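## Task

The rack's front holds twelve drive blanks in three rows of four. Push each blank that protrudes fully home until it latches, but leave untouched the blank in the top row, fourth from the left when facing the rack. The rack is loose: it must not tilt beyond a slight amount and must finish in its original position.

## Robot and tools

Robot: two arms, left_arm and right_arm, each with a two-finger gripper and a wrist camera. Base poses in the scene frame: left_arm at (+0.012, +0.229, +0.036) m, quat_wxyz (+1.000, 0, 0, +0.011); right_arm at (-0.015, -0.348, +0.003) m, quat_wxyz (+1.000, 0, 0, +0.023). A two-camera stand sits behind the arms.

Frame: scene frame, origin at table-top height midway between the nominal bases; +x points out over the table, +y toward left_arm, +z up. Arm names do not match image left/right. Reported end_effector_position (m) and end_effector_quat_wxyz use this frame; they may be off by a few cm, more at long reach. The gripper's fingers point along its own +z and open/close along its y; the reported position is between the finger pads, roughly 1 cm short of the tips.

Row layout (used by execute_actions and move): 14 numbers, all in [-1, 1]. First left_arm: dx, dy, dz, rx, ry, rz, opening; then right_arm in the same order. dx..rz are an offset, not a pose: measured along scene-frame axes from that arm's Hand target at the start of the action or move, with rx, ry, rz forming one rotation vector turning about the Hand target's position. Scale: 1.0 = 0.6 m or 180 degrees. Opening is absolute: +1 fully open (0.093 m), -1 closed. Sending all six pose numbers as 0 re-commands the current Hand target; a 0 offset is still a command, so to leave a gripper alone resend its present opening.

execute_actions(actions, cameras): actions is a list of actions; each action is up to 15 rows, one per 1/30 s step, and a short action holds its last row for the remaining steps. Every row counts from the action's start pose, not the previous row, and each new action starts from the current Hand target, so a repeated offset moves further. Images appear only if actions is empty or cameras names them (names: cam_high, cam_left_wrist, cam_right_wrist, or "all").

move(target, speed, blend, opening_speed, grip_force, blocking, cameras): target is one 14-number row or a list of up to 15 rows; every row is an offset from the same starting Hand targets. Straight-line paths, ending together, minimum 0.5 s, cut off at 10 s. speed is m/s per arm path (0.002 to 2.9, default 0.25; rotation capped at twice that in rad/s), one value or one per target. blend (m) rounds corners between listed targets; 0 stops at each. opening_speed (per second on the -1..+1 scale, at least 0.2) ramps the fingers. grip_force: newtons per pad, 10 to 50, persists. blocking=false returns after about 0.5 s while motion continues. No obstacle avoidance, no avoidance of the other arm. Faster moves lag, stray and hit harder; targets set beyond a contact press harder. Avoid paths close to an arm's own base (go around it). Result adds a move: line: done, off_target, moving, held, fault, plus limits (paced = pose clipped, held = steps withheld). done means within 10 mm and 2 degrees; neither done nor off_target tells whether contact occurred.

wait(seconds 0 to 10): lets time pass holding commands; a running move keeps going. stop(): brakes a running move. zoom_image(camera, region=[x0,y0,x1,y1] in pixels, max 504x504): closer look at the latest image of that camera. finished_scene(scene): ends the current scene (1 to 2); irreversible, the goal must hold without the robot.

Results: each arm's end effector pose, Hand target (the last commanded pose after clipping; next offsets count from it), Tool commands, grip_measured (+1 open, -1 closed; pads meet near -0.94; about +0.0208 per mm of object width), Joint positions (last entry is opening in m), joint velocities (may read "within noise"), joint torques (include own weight; first three wrap at ±28 N m). Grippers often stop short of the Hand target; a later command, even all zeros, re-requests it, and you can send the missing distance as an offset. Orientation commands are clipped to 40 degrees from the measured one per step. Friction and weight can sag or tilt the gripper at long reach; small moves may not happen or go sideways, so check pose after each move. To release a push against something, command the target back behind the gripper. Joint ranges (rad): waist -2.618 to 3.054, shoulder 0 to 3.142, elbow 0 to 3.142 (straight 2.901), wrist pitch -1.571 to 1.571, wrist yaw -1.571 to 1.571, wrist roll -2.094 to 2.094.

Avoid: any contact or pressing between the two arms or grippers (the clearance check does not protect grippers, housings or wrist cameras), hitting the rack or fixed things hard, tipping or shifting the rack, objects leaving the table, strain on camera cables, and long stretched or pushing postures that heat motors (MOTOR HOT at 75 °C; at 90 °C the arm folds and idles). Push blanks gently with modest speed and small overshoot, and back off after each latch.

Each tool is called after "Emit:" as a command line: name --argument value for each argument, lists and objects as JSON in quotes; but a table of rows of numbers goes row by row, as --pt "numbers of a row", without its own name.

## Session

Emit:
execute_actions --actions '[]'

Scene clock: 0.00 s.
left_arm: end_effector_position=(+0.3119, +0.3229, +0.3423) grip_measured=+1.000 end_effector_quat_wxyz=(+0.663, -0.191, +0.671, +0.271) | right_arm: end_effector_position=(+0.2868, -0.2735, +0.3046) grip_measured=+1.000 end_effector_quat_wxyz=(+0.732, -0.042, +0.679, +0.042)
Joint positions: left_arm=[-0.084 0.832 0.555 0.31 -0.727 0.133 0.093] | right_arm=[0.337 0.708 0.459 0.327 0.263 -0.025 0.093]
Joint velocities: within noise
Joint torques (N m): no reading
Heat: left arm: 38 °C; right arm: 39 °C.
Hand target: left_arm +0.3118, +0.3229, +0.3443; +0.663, -0.191, +0.671, +0.271 | right_arm +0.2861, -0.2738, +0.3130; +0.739, -0.039, +0.671, +0.044
Tool commands: left_gripper/opening=+1.0 right_gripper/opening=+1.0

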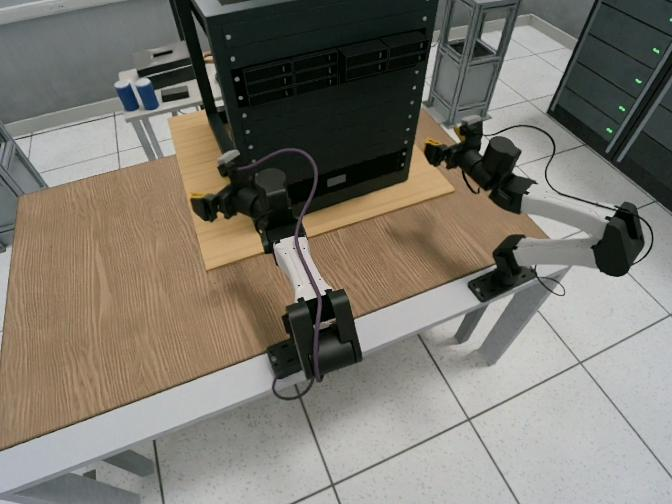

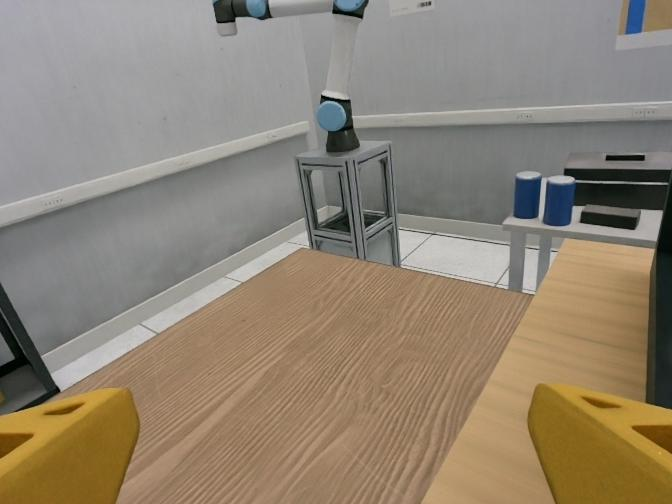

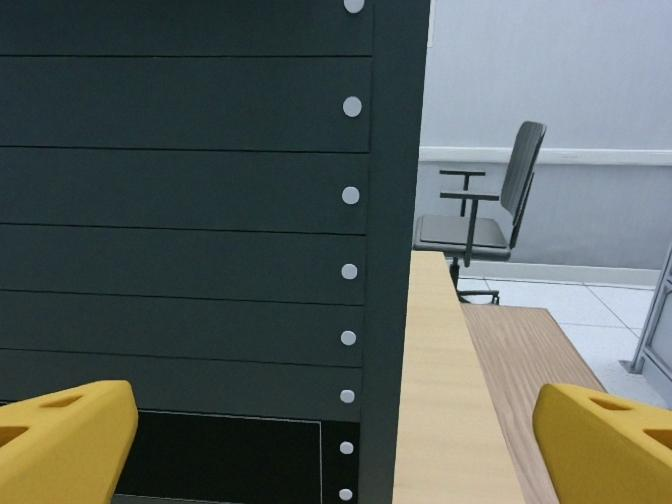

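Emit:
zoom_image --camera "cam_high" --region '[220, 10, 460, 190]'

Scaled by 2.100 from the camera's 672x504 image, which has a finer 960x720 frame.

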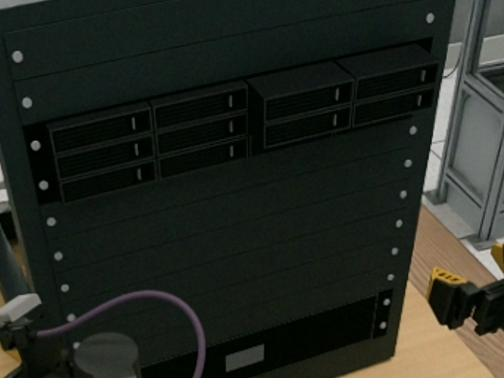

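Emit:
move --target '[-0.103,-0.283,0.177,-0.037,-0.004,-0.212,-1,-0.06,0.2,0.245,-0.002,0.031,-0.037,-1]' --cameras '["all"]'

Scene clock: 17.53 s.
left_arm: end_effector_position=(+0.2518, +0.1506, +0.4413) grip_measured=-0.985 end_effector_quat_wxyz=(+0.704, +0.009, +0.710, +0.003) | right_arm: end_effector_position=(+0.2515, -0.1525, +0.4515) grip_measured=-0.988 end_effector_quat_wxyz=(+0.704, -0.013, +0.710, -0.005)
Joint positions: left_arm=[-0.845 0.678 0.971 -0.304 -0.815 0.009 0] | right_arm=[1.055 1.141 1.298 -0.176 1.089 -0.008 0]
Joint torques (N m): left_arm=[-0.21 1.13 7.91 2.36 -0.26 0.01] | right_arm=[0.68 -2.43 8.17 1.67 0.12 0.08]
Heat: left arm: 41 °C; right arm: 43 °C.
Hand target: left_arm +0.2500, +0.1531, +0.4504; +0.707, -0.001, +0.707, +0.000 | right_arm +0.2502, -0.1538, +0.4600; +0.707, +0.000, +0.707, +0.001
Off the commanded pose: left_arm 0.010 m, 1 deg | right_arm 0.009 m, 2 deg.
move: done

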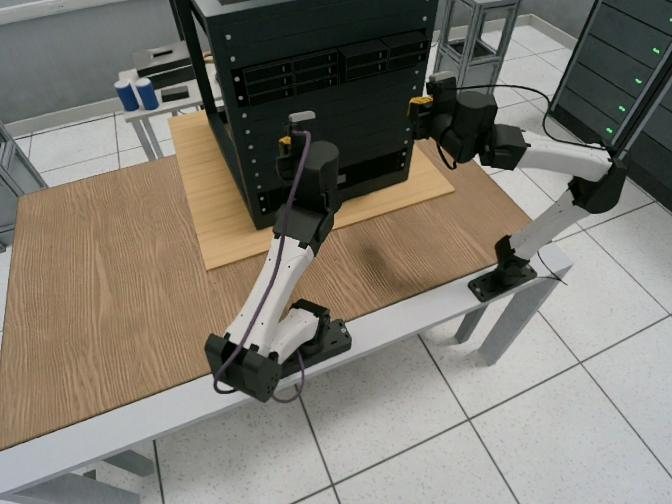

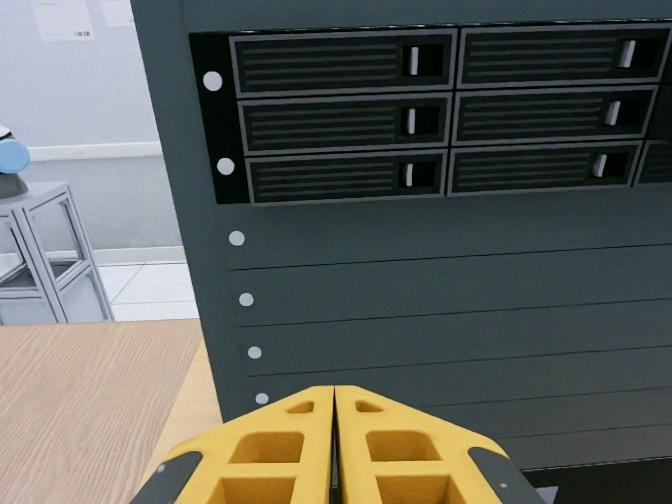

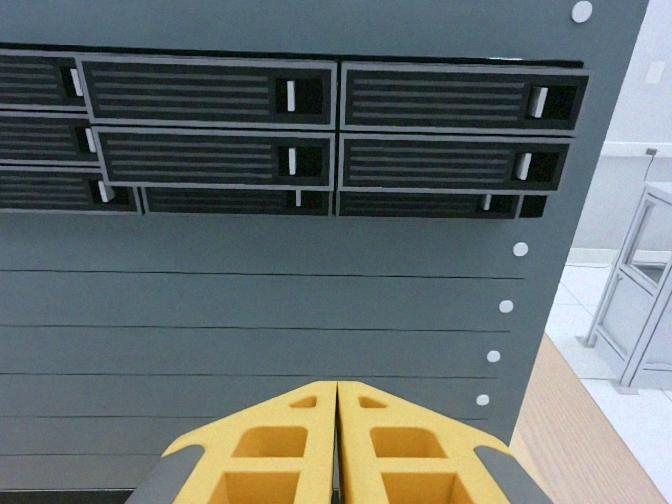

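Emit:
zoom_image --camera "cam_left_wrist" --region '[180, 0, 672, 240]'

Emit:
zoom_image --camera "cam_right_wrist" --region '[0, 0, 500, 250]'

Emit:
zoom_image --camera "cam_high" --region '[230, 30, 430, 110]'

Scaled by 1.024 from the camera's 672x504 image, which has a finer 960x720 frame.

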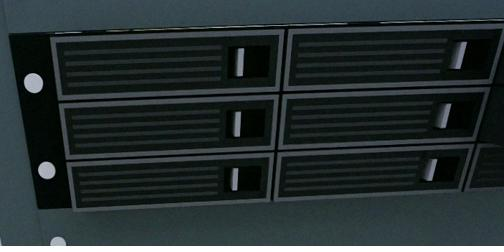

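Scaled by 1.008 from the camera's 672x504 image, which has a finer 960x720 frame.

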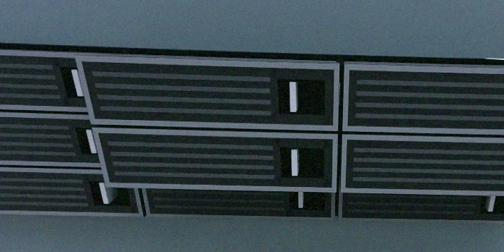

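Scaled by 2.520 from the camera's 672x504 image, which has a finer 960x720 frame.

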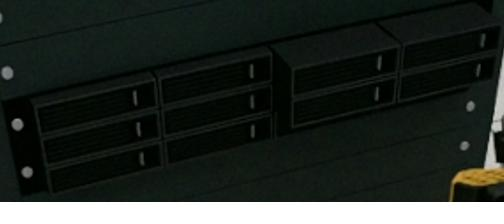

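Emit:
move --target '[0,0.1,0.25,0,0,0,-1,0,0.0,0.25,0,0,0,-1]' --cameras '["all"]'

Emit:
zoom_image --camera "cam_left_wrist" --region '[100, 200, 600, 504]'

Emit:
zoom_image --camera "cam_right_wrist" --region '[100, 200, 600, 504]'

Scene clock: 31.80 s.
left_arm: end_effector_position=(+0.2537, +0.2127, +0.5959) grip_measured=-0.985 end_effector_quat_wxyz=(+0.705, +0.000, +0.709, +0.004) | right_arm: end_effector_position=(+0.2514, -0.1531, +0.6083) grip_measured=-0.988 end_effector_quat_wxyz=(+0.707, -0.007, +0.707, -0.001)
Joint positions: left_arm=[-0.259 1.023 1.86 -0.842 -0.243 0.004 0] | right_arm=[1.055 1.629 2.52 -0.894 1.091 -0.01 0]
Joint torques (N m): left_arm=[0.68 0.68 5.57 2.61 0.07 0.09] | right_arm=[0.62 -3.79 4.74 1.59 0.09 0.06]
Heat: left arm: 44 °C; right arm: 44 °C.
Hand target: left_arm +0.2499, +0.2131, +0.6005; +0.707, -0.001, +0.707, -0.001 | right_arm +0.2502, -0.1538, +0.6100; +0.707, +0.000, +0.707, +0.001
Off the commanded pose: left_arm 0.006 m, 1 deg | right_arm 0.002 m, 1 deg.
move: done

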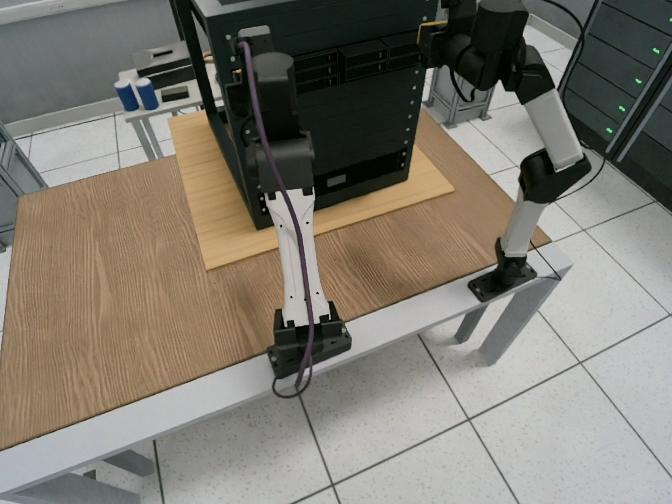

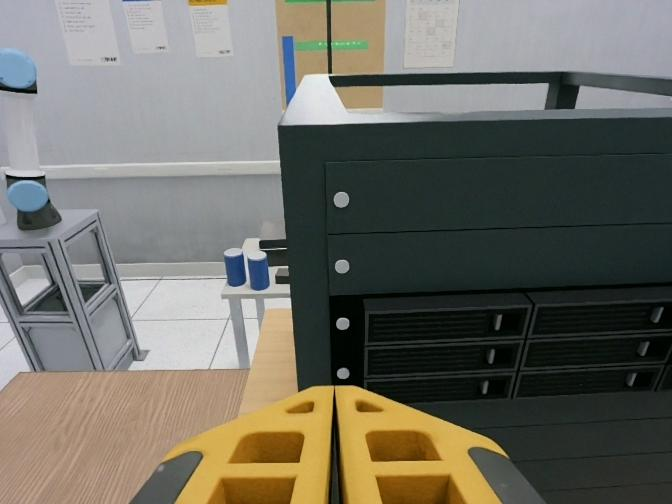

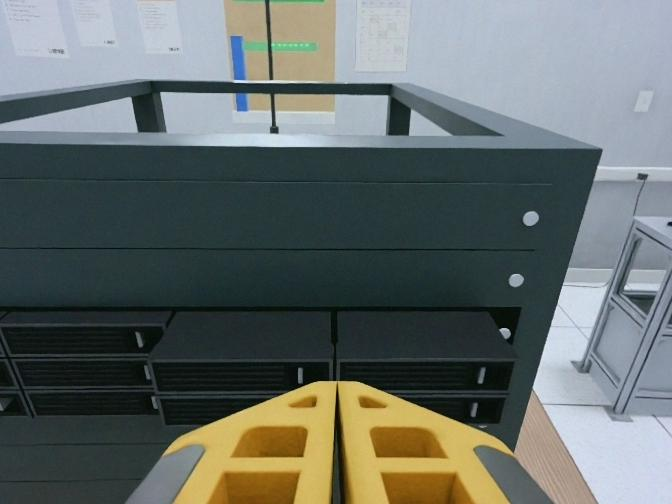

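Scaled by 1.008 from the camera's 672x504 image, which has a finer 960x720 frame.

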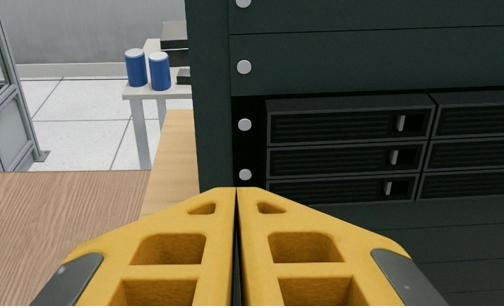

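Scaled by 1.008 from the camera's 672x504 image, which has a finer 960x720 frame.

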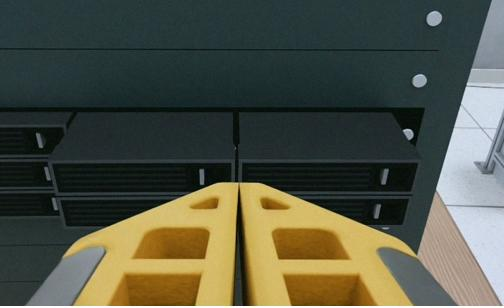

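Emit:
move --target '[0,0.1,0,0,0,0,-1,0.133,0.09,-0.183,0,0,0,-1]' --cameras '["all"]'

Scene clock: 86.33 s.
left_arm: end_effector_position=(+0.2526, +0.2755, +0.5925) grip_measured=-0.985 end_effector_quat_wxyz=(+0.700, -0.006, +0.714, +0.000) | right_arm: end_effector_position=(+0.3318, -0.0935, +0.4898) grip_measured=-0.988 end_effector_quat_wxyz=(+0.699, -0.007, +0.715, -0.011)
Joint positions: left_arm=[0.53 1.044 1.86 -0.838 0.544 0.004 0] | right_arm=[0.915 1.546 1.784 -0.278 0.966 0.009 0]
Joint torques (N m): left_arm=[0.58 0.61 5.52 2.64 0.09 0.07] | right_arm=[-0.69 -8.57 5.63 1.99 -0.18 -0.07]
Heat: left arm: 47 °C; right arm: 41 °C.
Hand target: left_arm +0.2499, +0.2730, +0.6005; +0.707, -0.001, +0.707, -0.001 | right_arm +0.3299, -0.0999, +0.5003; +0.707, +0.000, +0.707, +0.001
Off the commanded pose: left_arm 0.009 m, 1 deg | right_arm 0.012 m, 2 deg.
move: off_target (right_arm)

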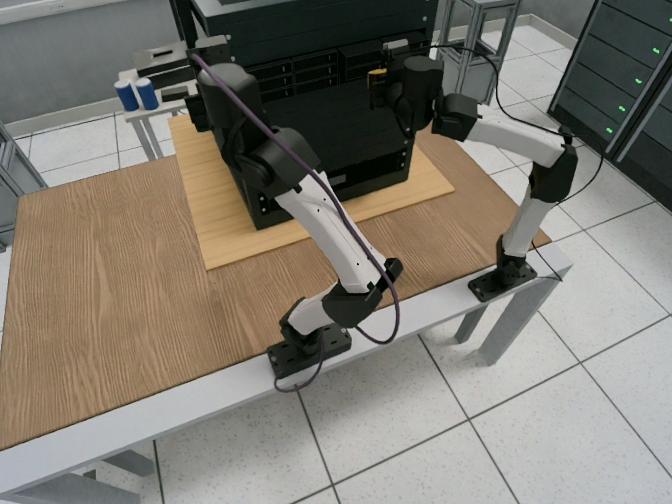

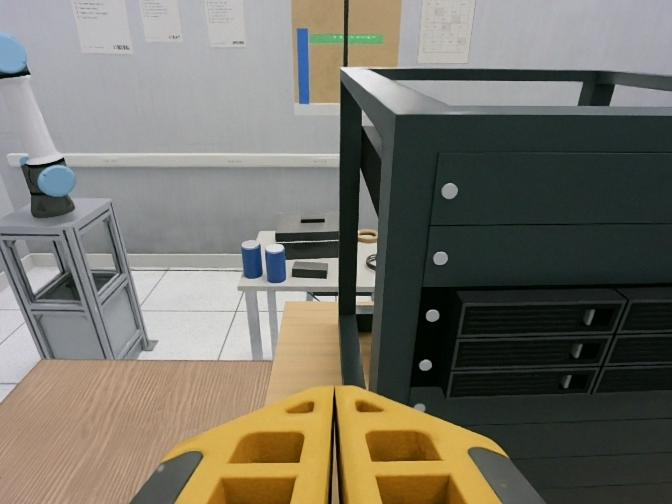

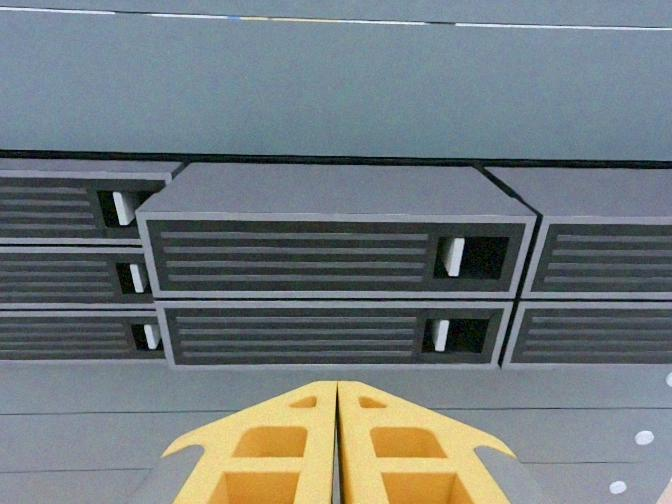

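Emit:
move --target '[0,0,0,0,0,0,-1,0.042,0,0.022,0,-0.005,0,-1]' --cameras '["cam_right_wrist"]' --speed 0.1

Scene clock: 96.67 s.
left_arm: end_effector_position=(+0.2526, +0.2755, +0.5926) grip_measured=-0.985 end_effector_quat_wxyz=(+0.701, -0.005, +0.714, +0.000) | right_arm: end_effector_position=(+0.3536, -0.0999, +0.5039) grip_measured=-0.988 end_effector_quat_wxyz=(+0.706, -0.002, +0.708, -0.008)
Joint positions: left_arm=[0.53 1.044 1.86 -0.838 0.544 0.004 0] | right_arm=[0.848 1.592 1.865 -0.276 0.901 -0.012 0]
Joint torques (N m): left_arm=[0.69 0.59 5.42 2.66 0.07 0.05] | right_arm=[-0.4 -6.37 7.99 1.89 -0.24 -0.1]
Heat: left arm: 46 °C; right arm: 42 °C.
Hand target: left_arm +0.2499, +0.2730, +0.6005; +0.707, -0.001, +0.707, +0.000 | right_arm +0.3551, -0.0998, +0.5134; +0.712, +0.000, +0.702, +0.001
Off the commanded pose: left_arm 0.009 m, 1 deg | right_arm 0.010 m, 1 deg.
move: done
Images, in order (width x height): cam_right_wrist 672x504.

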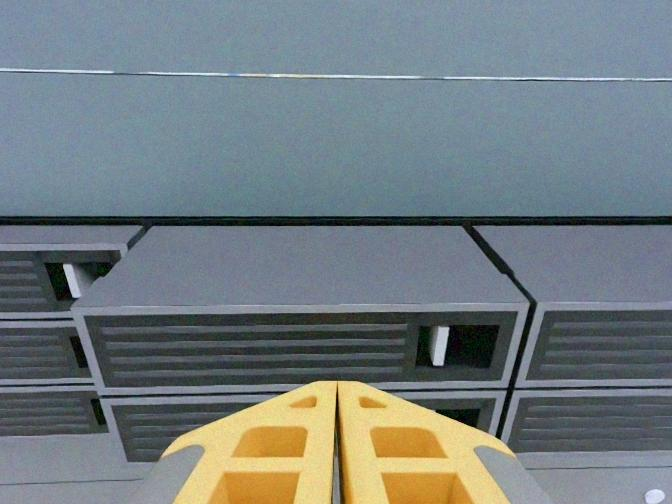

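Emit:
move --target '[0,0,0,0,0,0,-1,0.045,0,0.007,0,0,0,-1]' --cameras '["cam_right_wrist"]' --speed 0.05

Scene clock: 105.30 s.
left_arm: end_effector_position=(+0.2526, +0.2755, +0.5926) grip_measured=-0.985 end_effector_quat_wxyz=(+0.701, -0.005, +0.714, +0.000) | right_arm: end_effector_position=(+0.3803, -0.0999, +0.5110) grip_measured=-0.988 end_effector_quat_wxyz=(+0.709, +0.000, +0.705, -0.005)
Joint positions: left_arm=[0.53 1.044 1.86 -0.838 0.544 0.004 0] | right_arm=[0.786 1.673 1.975 -0.295 0.839 -0.013 0]
Joint torques (N m): left_arm=[0.73 0.62 5.39 2.65 0.08 0.07] | right_arm=[-0.51 -6.98 7.77 1.79 -0.2 -0.05]
Heat: left arm: 46 °C; right arm: 43 °C.
Hand target: left_arm +0.2499, +0.2730, +0.6005; +0.707, -0.001, +0.707, +0.000 | right_arm +0.3822, -0.0998, +0.5175; +0.712, -0.001, +0.702, +0.001
Off the commanded pose: left_arm 0.009 m, 1 deg | right_arm 0.007 m, 1 deg.
move: done
Images, in order (width x height): cam_right_wrist 672x504.

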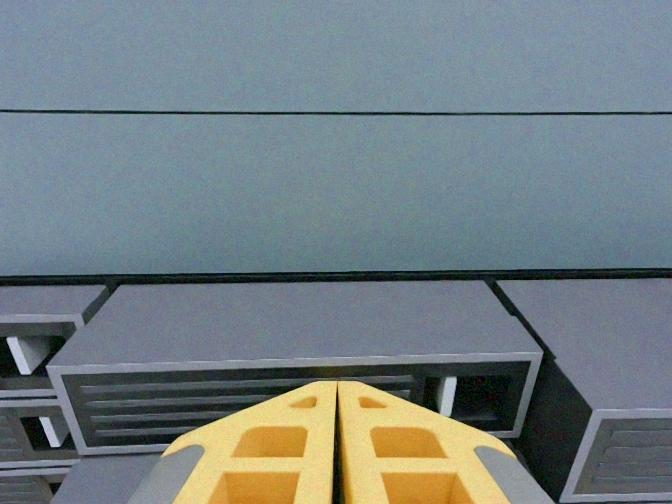

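Emit:
move --target '[0,0,0,0,0,0,-1,0.033,0,-0.008,0,0,0,-1]' --cameras '["cam_right_wrist"]' --speed 0.05

Scene clock: 108.57 s.
left_arm: end_effector_position=(+0.2526, +0.2755, +0.5926) grip_measured=-0.985 end_effector_quat_wxyz=(+0.701, -0.005, +0.714, +0.000) | right_arm: end_effector_position=(+0.3960, -0.1003, +0.5100) grip_measured=-0.988 end_effector_quat_wxyz=(+0.710, -0.001, +0.705, -0.003)
Joint positions: left_arm=[0.53 1.044 1.86 -0.838 0.544 0.004 0] | right_arm=[0.751 1.71 2.01 -0.291 0.798 -0.013 0]
Joint torques (N m): left_arm=[0.68 0.59 5.37 2.67 0.06 0.05] | right_arm=[-0.99 -6.56 7.46 1.94 -0.24 -0.03]
Heat: left arm: 46 °C; right arm: 43 °C.
Hand target: left_arm +0.2499, +0.2730, +0.6005; +0.707, -0.001, +0.707, +0.000 | right_arm +0.4019, -0.0997, +0.5128; +0.712, -0.001, +0.702, +0.001
Off the commanded pose: left_arm 0.009 m, 1 deg | right_arm 0.007 m, 1 deg.
move: done
Images, in order (width x height): cam_right_wrist 672x504.

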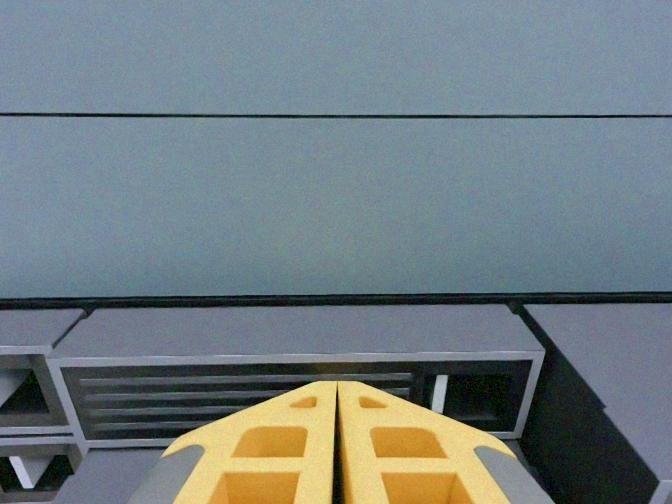

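Emit:
move --target '[0,0,0,0,0,0,-1,0.02,0,0.0,0,0,0,-1]' --cameras '["cam_right_wrist"]' --speed 0.03

Scene clock: 111.87 s.
left_arm: end_effector_position=(+0.2526, +0.2755, +0.5926) grip_measured=-0.985 end_effector_quat_wxyz=(+0.701, -0.005, +0.714, +0.000) | right_arm: end_effector_position=(+0.4011, -0.1000, +0.5108) grip_measured=-0.988 end_effector_quat_wxyz=(+0.707, -0.004, +0.707, -0.005)
Joint positions: left_arm=[0.53 1.044 1.86 -0.838 0.544 0.004 0] | right_arm=[0.74 1.732 2.049 -0.317 0.787 -0.013 0]
Joint torques (N m): left_arm=[0.69 0.62 5.37 2.69 0.07 0.05] | right_arm=[-2.24 -5.67 7.47 2.11 -0.36 -0.03]
Heat: left arm: 46 °C; right arm: 44 °C.
Hand target: left_arm +0.2499, +0.2730, +0.6005; +0.707, -0.001, +0.707, +0.000 | right_arm +0.4140, -0.0998, +0.5128; +0.712, -0.001, +0.702, +0.001
Off the commanded pose: left_arm 0.009 m, 1 deg | right_arm 0.013 m, 1 deg.
move: off_target (right_arm)
Images, in order (width x height): cam_right_wrist 672x504.

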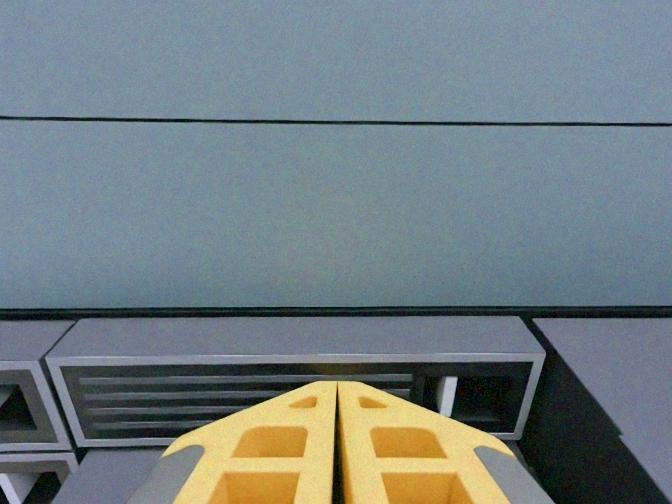

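Emit:
move --target '[0,0,0,0,0,0,-1,0.02,0,0.0,0,0,0,-1]' --cameras '["cam_right_wrist"]' --speed 0.03

Emit:
zoom_image --camera "cam_right_wrist" --region '[0, 250, 300, 504]'

Scene clock: 118.30 s.
left_arm: end_effector_position=(+0.2526, +0.2755, +0.5926) grip_measured=-0.985 end_effector_quat_wxyz=(+0.701, -0.005, +0.714, +0.000) | right_arm: end_effector_position=(+0.4017, -0.1002, +0.5109) grip_measured=-0.988 end_effector_quat_wxyz=(+0.702, -0.010, +0.712, -0.009)
Joint positions: left_arm=[0.53 1.044 1.86 -0.838 0.544 0.004 0] | right_arm=[0.738 1.744 2.084 -0.362 0.782 -0.013 0]
Joint torques (N m): left_arm=[0.69 0.64 5.44 2.68 0.06 0.05] | right_arm=[-4.04 -4.16 7.3 2.53 -0.52 -0.04]
Heat: left arm: 46 °C; right arm: 44 °C.
Hand target: left_arm +0.2499, +0.2730, +0.6005; +0.707, -0.001, +0.707, +0.000 | right_arm +0.4259, -0.0998, +0.5128; +0.712, +0.000, +0.702, +0.001
Off the commanded pose: left_arm 0.009 m, 1 deg | right_arm 0.024 m, 2 deg.
move: off_target (right_arm)
Images, in order (width x height): cam_right_wrist 672x504.

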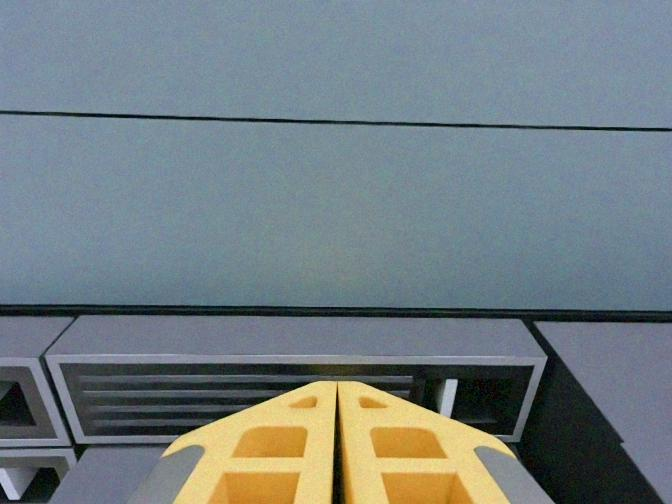

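Scaled by 1.680 from the camera's 672x504 image, which has a finer 960x720 frame.

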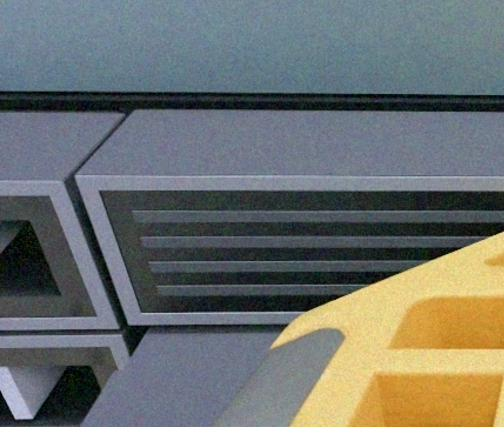

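Emit:
move --pt "0 0 0 0 0 0 -1 -0.125 0 0 0 0 0 -1" --pt "0 0 0 0 0 0 -1 -0.135 0 -0.045 0 0 0 -1" --blend 0.01 --cameras '["cam_right_wrist"]' --speed 0.12

Scene clock: 124.93 s.
left_arm: end_effector_position=(+0.2526, +0.2755, +0.5926) grip_measured=-0.985 end_effector_quat_wxyz=(+0.701, -0.005, +0.714, +0.000) | right_arm: end_effector_position=(+0.3537, -0.0912, +0.4710) grip_measured=-0.988 end_effector_quat_wxyz=(+0.701, -0.015, +0.713, -0.008)
Joint positions: left_arm=[0.53 1.044 1.86 -0.838 0.544 0.004 0] | right_arm=[0.859 1.557 1.703 -0.171 0.894 -0.013 0]
Joint torques (N m): left_arm=[0.65 0.61 5.37 2.67 0.08 0.03] | right_arm=[0.76 -10.02 5.65 2.02 0.13 -0.06]
Heat: left arm: 46 °C; right arm: 44 °C.
Hand target: left_arm +0.2499, +0.2730, +0.6005; +0.707, -0.001, +0.707, +0.000 | right_arm +0.3449, -0.0998, +0.4859; +0.712, +0.000, +0.702, +0.001
Off the commanded pose: left_arm 0.009 m, 1 deg | right_arm 0.019 m, 3 deg.
move: off_target (right_arm)
Images, in order (width x height): cam_right_wrist 672x504.

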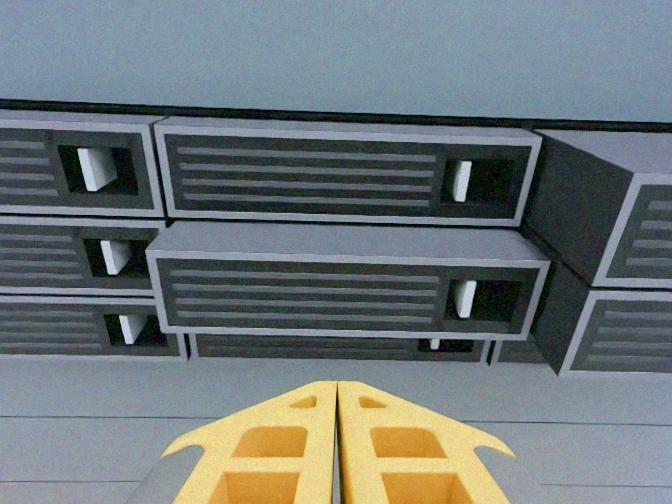

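Emit:
move --target '[0,0,0,0,0,0,-1,0.06,-0.006,0.013,0,-0.006,0,-1]' --cameras '["cam_right_wrist"]' --speed 0.08

Scene clock: 130.73 s.
left_arm: end_effector_position=(+0.2526, +0.2755, +0.5926) grip_measured=-0.985 end_effector_quat_wxyz=(+0.701, -0.005, +0.714, +0.000) | right_arm: end_effector_position=(+0.3795, -0.1041, +0.4811) grip_measured=-0.988 end_effector_quat_wxyz=(+0.710, -0.004, +0.704, -0.011)
Joint positions: left_arm=[0.53 1.044 1.86 -0.838 0.544 0.004 0] | right_arm=[0.78 1.598 1.758 -0.149 0.834 -0.03 0]
Joint torques (N m): left_arm=[0.55 0.59 5.46 2.69 0.08 0.05] | right_arm=[-0.42 -6.79 8.34 2.02 -0.21 -0.1]
Heat: left arm: 46 °C; right arm: 44 °C.
Hand target: left_arm +0.2499, +0.2730, +0.6005; +0.707, -0.001, +0.707, +0.000 | right_arm +0.3810, -0.1034, +0.4935; +0.719, +0.000, +0.695, +0.001
Off the commanded pose: left_arm 0.009 m, 1 deg | right_arm 0.013 m, 2 deg.
move: off_target (right_arm)
Images, in order (width x height): cam_right_wrist 672x504.

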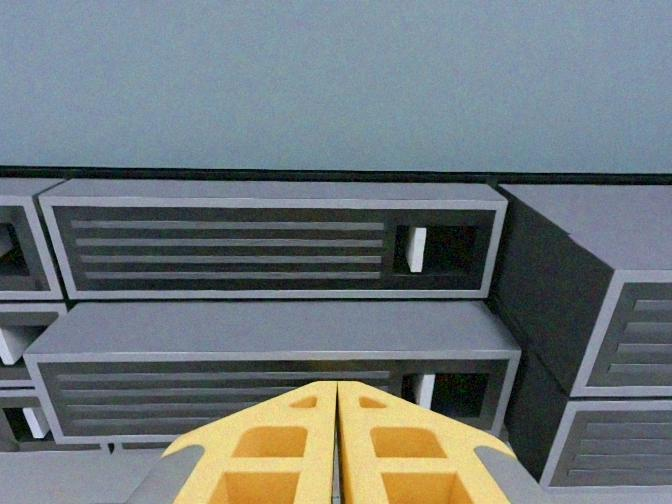

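Emit:
move --target '[0,0,0,0,0,0,-1,0.073,0,-0.006,0,0,0,-1]' --cameras '["cam_right_wrist"]' --speed 0.04

Scene clock: 135.57 s.
left_arm: end_effector_position=(+0.2526, +0.2755, +0.5926) grip_measured=-0.985 end_effector_quat_wxyz=(+0.701, -0.005, +0.714, +0.000) | right_arm: end_effector_position=(+0.4020, -0.1037, +0.4831) grip_measured=-0.988 end_effector_quat_wxyz=(+0.705, -0.010, +0.709, -0.015)
Joint positions: left_arm=[0.53 1.044 1.86 -0.838 0.544 0.004 0] | right_arm=[0.733 1.669 1.86 -0.199 0.785 -0.03 0]
Joint torques (N m): left_arm=[0.73 0.66 5.44 2.69 0.06 0.05] | right_arm=[-3.99 -4.1 8.23 2.58 -0.62 -0.03]
Heat: left arm: 46 °C; right arm: 45 °C.
Hand target: left_arm +0.2499, +0.2730, +0.6005; +0.707, -0.001, +0.707, +0.000 | right_arm +0.4247, -0.1034, +0.4901; +0.719, +0.000, +0.695, +0.001
Off the commanded pose: left_arm 0.009 m, 1 deg | right_arm 0.024 m, 3 deg.
move: off_target (right_arm)
Images, in order (width x height): cam_right_wrist 672x504.

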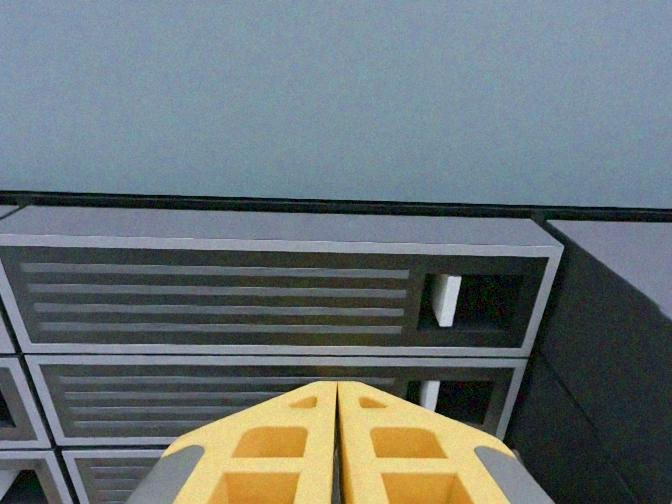

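Emit:
move --pt "0 0 0 0 0 0 -1 -0.145 0 0 0 0 0 -1" --pt "0 0 0 0 0 0 -1 -0.15 -0.178 -0.017 0 -0.085 0 -1" --blend 0.01 --cameras '["cam_right_wrist"]' --speed 0.15

Scene clock: 144.70 s.
left_arm: end_effector_position=(+0.2526, +0.2755, +0.5926) grip_measured=-0.985 end_effector_quat_wxyz=(+0.701, -0.005, +0.714, +0.000) | right_arm: end_effector_position=(+0.3385, -0.2069, +0.4725) grip_measured=-0.988 end_effector_quat_wxyz=(+0.797, -0.002, +0.605, -0.005)
Joint positions: left_arm=[0.53 1.044 1.86 -0.838 0.544 0.004 0] | right_arm=[0.591 1.179 1.107 0.407 0.612 -0.206 0]
Joint torques (N m): left_arm=[0.66 0.7 5.45 2.67 0.06 0.06] | right_arm=[-0.54 -5.08 5.89 1.95 -0.37 -0.07]
Heat: left arm: 46 °C; right arm: 46 °C.
Hand target: left_arm +0.2499, +0.2730, +0.6005; +0.707, -0.001, +0.707, +0.000 | right_arm +0.3348, -0.2102, +0.4797; +0.805, -0.001, +0.593, +0.001
Off the commanded pose: left_arm 0.009 m, 1 deg | right_arm 0.009 m, 2 deg.
move: done
Images, in order (width x height): cam_right_wrist 672x504.

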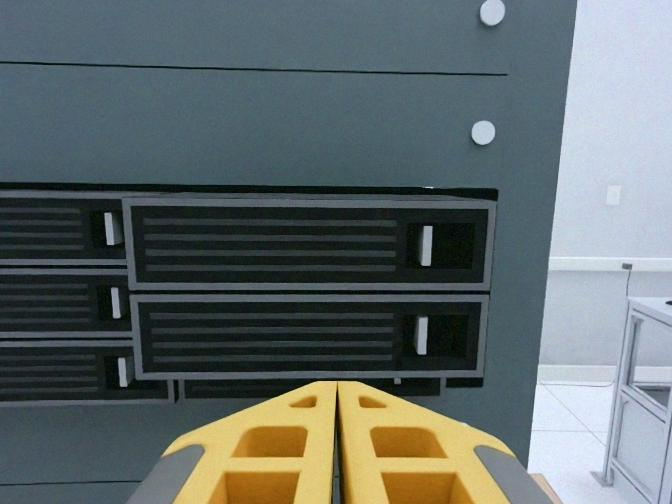

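Emit:
move --target '[0,0,0,0,0,0,-1,0.08,0.002,-0.006,0,0,0,-1]' --cameras '["cam_right_wrist","cam_high"]' --speed 0.05

Emit:
zoom_image --camera "cam_right_wrist" --region '[80, 250, 584, 504]'

Scene clock: 153.03 s.
left_arm: end_effector_position=(+0.2526, +0.2755, +0.5926) grip_measured=-0.985 end_effector_quat_wxyz=(+0.701, -0.005, +0.714, +0.000) | right_arm: end_effector_position=(+0.3832, -0.2083, +0.4584) grip_measured=-0.988 end_effector_quat_wxyz=(+0.791, -0.009, +0.611, -0.014)
Joint positions: left_arm=[0.53 1.044 1.86 -0.838 0.544 0.004 0] | right_arm=[0.491 1.309 1.158 0.446 0.52 -0.182 0]
Joint torques (N m): left_arm=[0.65 0.53 5.37 2.68 0.09 0.06] | right_arm=[-0.55 -4.55 8.91 2.04 -0.32 0.09]
Heat: left arm: 46 °C; right arm: 45 °C.
Hand target: left_arm +0.2499, +0.2730, +0.6005; +0.707, -0.001, +0.707, +0.000 | right_arm +0.3828, -0.2090, +0.4761; +0.805, -0.001, +0.593, +0.001
Off the commanded pose: left_arm 0.009 m, 1 deg | right_arm 0.018 m, 3 deg.
move: off_target (right_arm)
Images, in order (width x height): cam_high 672x504, cam_right_wrist 672x504.

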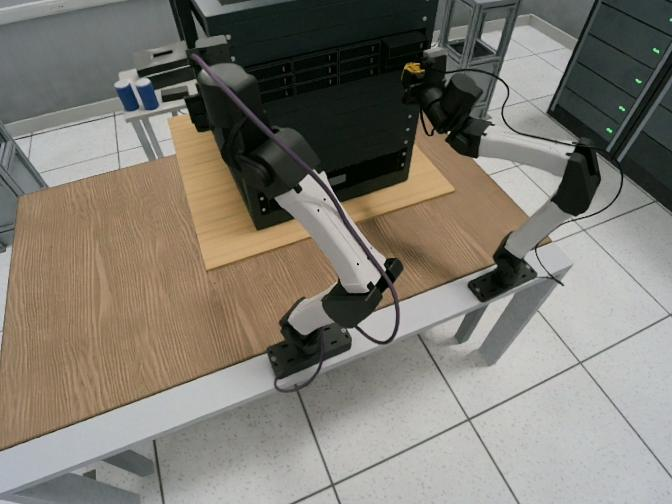

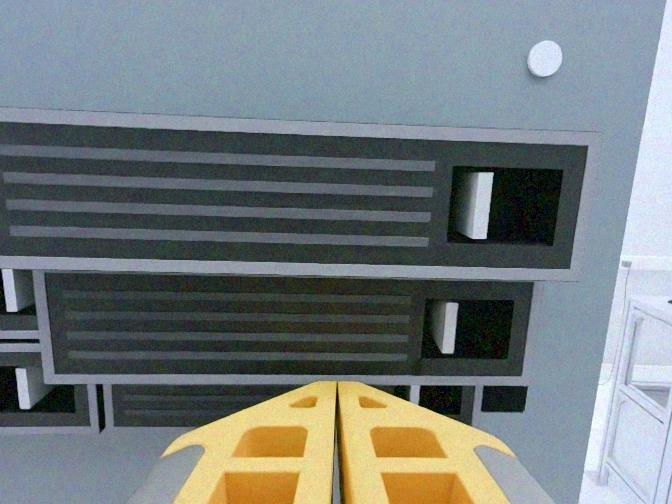

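Scaled by 1.000.

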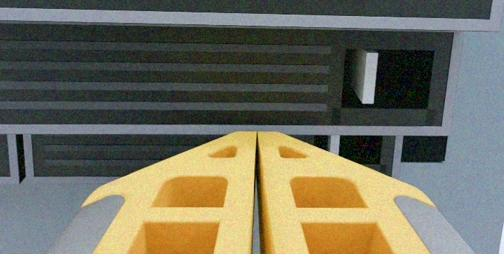

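Emit:
move --pt "0 0 0 0 0 0 -1 -0.025 0 0 0 0 0 -1" --pt "0 0 0 0 0 0 -1 -0.025 0 0.022 0 -0.01 0 -1" --cameras '["cam_right_wrist"]' --speed 0.08

Scene clock: 158.70 s.
left_arm: end_effector_position=(+0.2526, +0.2755, +0.5926) grip_measured=-0.985 end_effector_quat_wxyz=(+0.701, -0.005, +0.714, +0.000) | right_arm: end_effector_position=(+0.3752, -0.2065, +0.4677) grip_measured=-0.988 end_effector_quat_wxyz=(+0.799, -0.010, +0.601, -0.008)
Joint positions: left_arm=[0.53 1.044 1.86 -0.838 0.544 0.004 0] | right_arm=[0.504 1.29 1.158 0.456 0.52 -0.192 0]
Joint torques (N m): left_arm=[0.73 0.59 5.45 2.68 0.06 0.07] | right_arm=[0.49 -6.04 8.49 2.01 -0.16 -0.11]
Heat: left arm: 47 °C; right arm: 46 °C.
Hand target: left_arm +0.2499, +0.2730, +0.6005; +0.707, -0.001, +0.707, +0.000 | right_arm +0.3677, -0.2089, +0.4893; +0.814, -0.001, +0.581, +0.001
Off the commanded pose: left_arm 0.009 m, 1 deg | right_arm 0.023 m, 3 deg.
move: off_target (right_arm)
Images, in order (width x height): cam_right_wrist 672x504.

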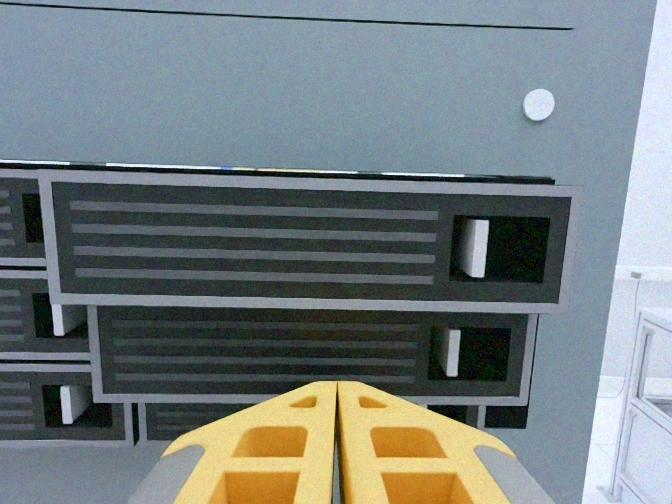

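Emit:
move --target '[0,0,0,0,0,0,-1,0.04,0,0.011,0,0,0,-1]' --cameras '["cam_right_wrist"]' --speed 0.05

Scene clock: 163.10 s.
left_arm: end_effector_position=(+0.2526, +0.2755, +0.5926) grip_measured=-0.985 end_effector_quat_wxyz=(+0.701, -0.005, +0.714, +0.000) | right_arm: end_effector_position=(+0.3914, -0.2085, +0.4834) grip_measured=-0.988 end_effector_quat_wxyz=(+0.806, -0.004, +0.592, -0.010)
Joint positions: left_arm=[0.53 1.044 1.86 -0.838 0.544 0.004 0] | right_arm=[0.472 1.354 1.245 0.457 0.496 -0.19 0]
Joint torques (N m): left_arm=[0.65 0.64 5.41 2.67 0.06 0.05] | right_arm=[-0.58 -4.93 8.72 1.81 -0.33 0.13]
Heat: left arm: 47 °C; right arm: 46 °C.
Hand target: left_arm +0.2499, +0.2730, +0.6005; +0.707, -0.001, +0.707, +0.000 | right_arm +0.3917, -0.2090, +0.4961; +0.814, +0.000, +0.580, +0.001
Off the commanded pose: left_arm 0.009 m, 1 deg | right_arm 0.013 m, 2 deg.
move: off_target (right_arm)
Images, in order (width x height): cam_right_wrist 672x504.

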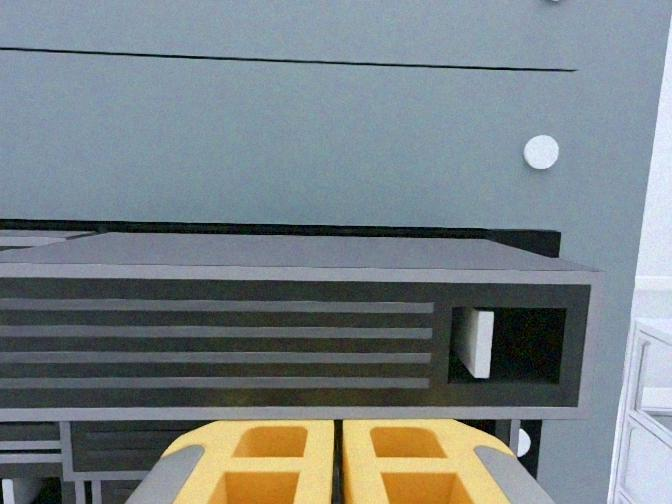

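Emit:
move --target '[0,0,0,0,0,0,-1,0.0,0,-0.013,0,0,0,-1]' --cameras '["cam_right_wrist"]' --speed 0.05

Scene clock: 166.50 s.
left_arm: end_effector_position=(+0.2526, +0.2755, +0.5926) grip_measured=-0.985 end_effector_quat_wxyz=(+0.701, -0.005, +0.714, +0.000) | right_arm: end_effector_position=(+0.3911, -0.2085, +0.4843) grip_measured=-0.988 end_effector_quat_wxyz=(+0.807, -0.003, +0.590, -0.008)
Joint positions: left_arm=[0.53 1.044 1.86 -0.838 0.544 0.004 0] | right_arm=[0.472 1.354 1.245 0.462 0.495 -0.189 0]
Joint torques (N m): left_arm=[0.64 0.57 5.42 2.68 0.05 0.06] | right_arm=[-0.58 -5.07 6.17 2.05 -0.32 0.12]
Heat: left arm: 47 °C; right arm: 47 °C.
Hand target: left_arm +0.2499, +0.2730, +0.6005; +0.707, -0.001, +0.707, +0.000 | right_arm +0.3917, -0.2090, +0.4882; +0.814, -0.001, +0.581, +0.001
Off the commanded pose: left_arm 0.009 m, 1 deg | right_arm 0.004 m, 2 deg.
move: done
Images, in order (width x height): cam_right_wrist 672x504.

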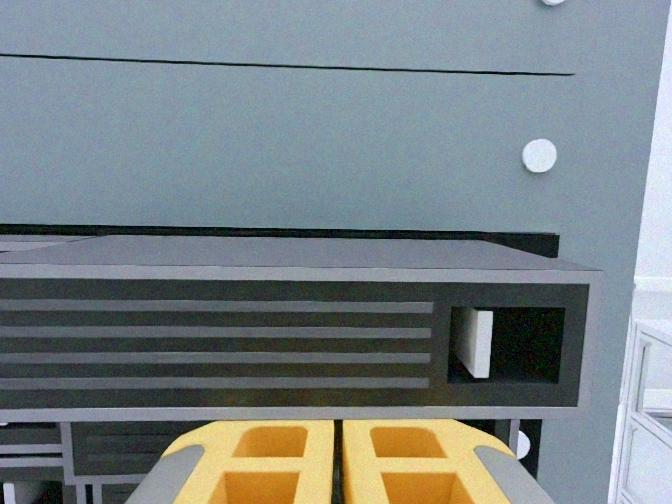

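Emit:
move --target '[0,0,0,0,0,0,-1,0.0,0,-0.025,0,0,0,-1]' --cameras '["cam_right_wrist"]' --speed 0.05

Scene clock: 170.63 s.
left_arm: end_effector_position=(+0.2526, +0.2755, +0.5926) grip_measured=-0.985 end_effector_quat_wxyz=(+0.701, -0.005, +0.714, +0.000) | right_arm: end_effector_position=(+0.3921, -0.2078, +0.4703) grip_measured=-0.988 end_effector_quat_wxyz=(+0.809, -0.003, +0.588, -0.007)
Joint positions: left_arm=[0.53 1.044 1.86 -0.838 0.544 0.004 0] | right_arm=[0.472 1.354 1.185 0.526 0.494 -0.189 0]
Joint torques (N m): left_arm=[0.69 0.65 5.44 2.67 0.06 0.06] | right_arm=[-0.57 -5.6 5.98 1.97 -0.32 0.09]
Heat: left arm: 47 °C; right arm: 46 °C.
Hand target: left_arm +0.2499, +0.2730, +0.6005; +0.707, -0.001, +0.707, +0.000 | right_arm +0.3917, -0.2090, +0.4733; +0.814, -0.001, +0.581, +0.001
Off the commanded pose: left_arm 0.009 m, 1 deg | right_arm 0.003 m, 1 deg.
move: done
Images, in order (width x height): cam_right_wrist 672x504.

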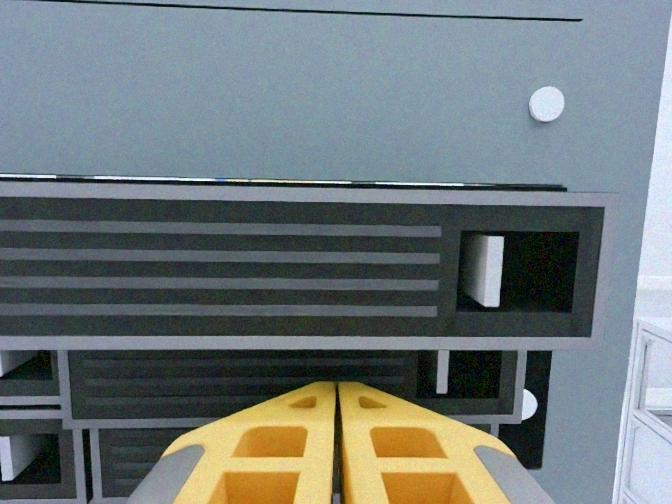

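Emit:
move --target '[0,0,0,0,0,0,-1,0.06,0,0.0,0,0,0,-1]' --cameras '["cam_right_wrist"]' --speed 0.04

Scene clock: 175.87 s.
left_arm: end_effector_position=(+0.2526, +0.2755, +0.5926) grip_measured=-0.985 end_effector_quat_wxyz=(+0.701, -0.005, +0.714, +0.000) | right_arm: end_effector_position=(+0.4055, -0.2090, +0.4689) grip_measured=-0.988 end_effector_quat_wxyz=(+0.812, +0.002, +0.584, -0.002)
Joint positions: left_arm=[0.53 1.044 1.86 -0.838 0.544 0.004 0] | right_arm=[0.446 1.399 1.206 0.558 0.47 -0.17 0]
Joint torques (N m): left_arm=[0.62 0.69 5.41 2.67 0.08 0.08] | right_arm=[-3.3 -0.03 11.4 1.79 -0.6 0.13]
Heat: left arm: 47 °C; right arm: 46 °C.
Hand target: left_arm +0.2499, +0.2730, +0.6005; +0.707, -0.001, +0.707, +0.000 | right_arm +0.4277, -0.2090, +0.4732; +0.814, +0.000, +0.581, +0.001
Off the commanded pose: left_arm 0.009 m, 1 deg | right_arm 0.023 m, 1 deg.
move: off_target (right_arm)
Images, in order (width x height): cam_right_wrist 672x504.

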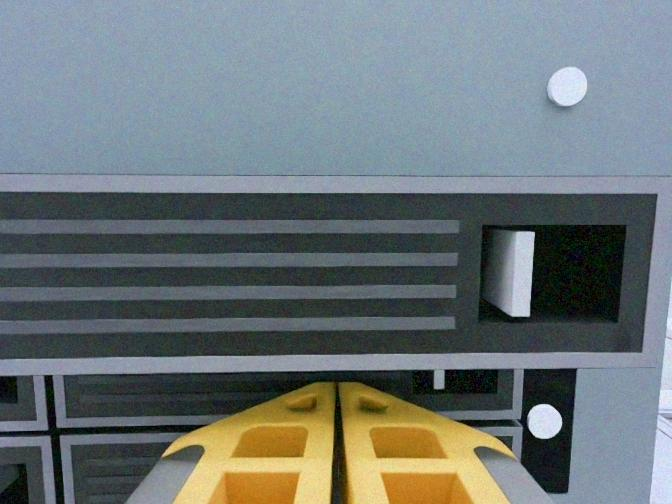

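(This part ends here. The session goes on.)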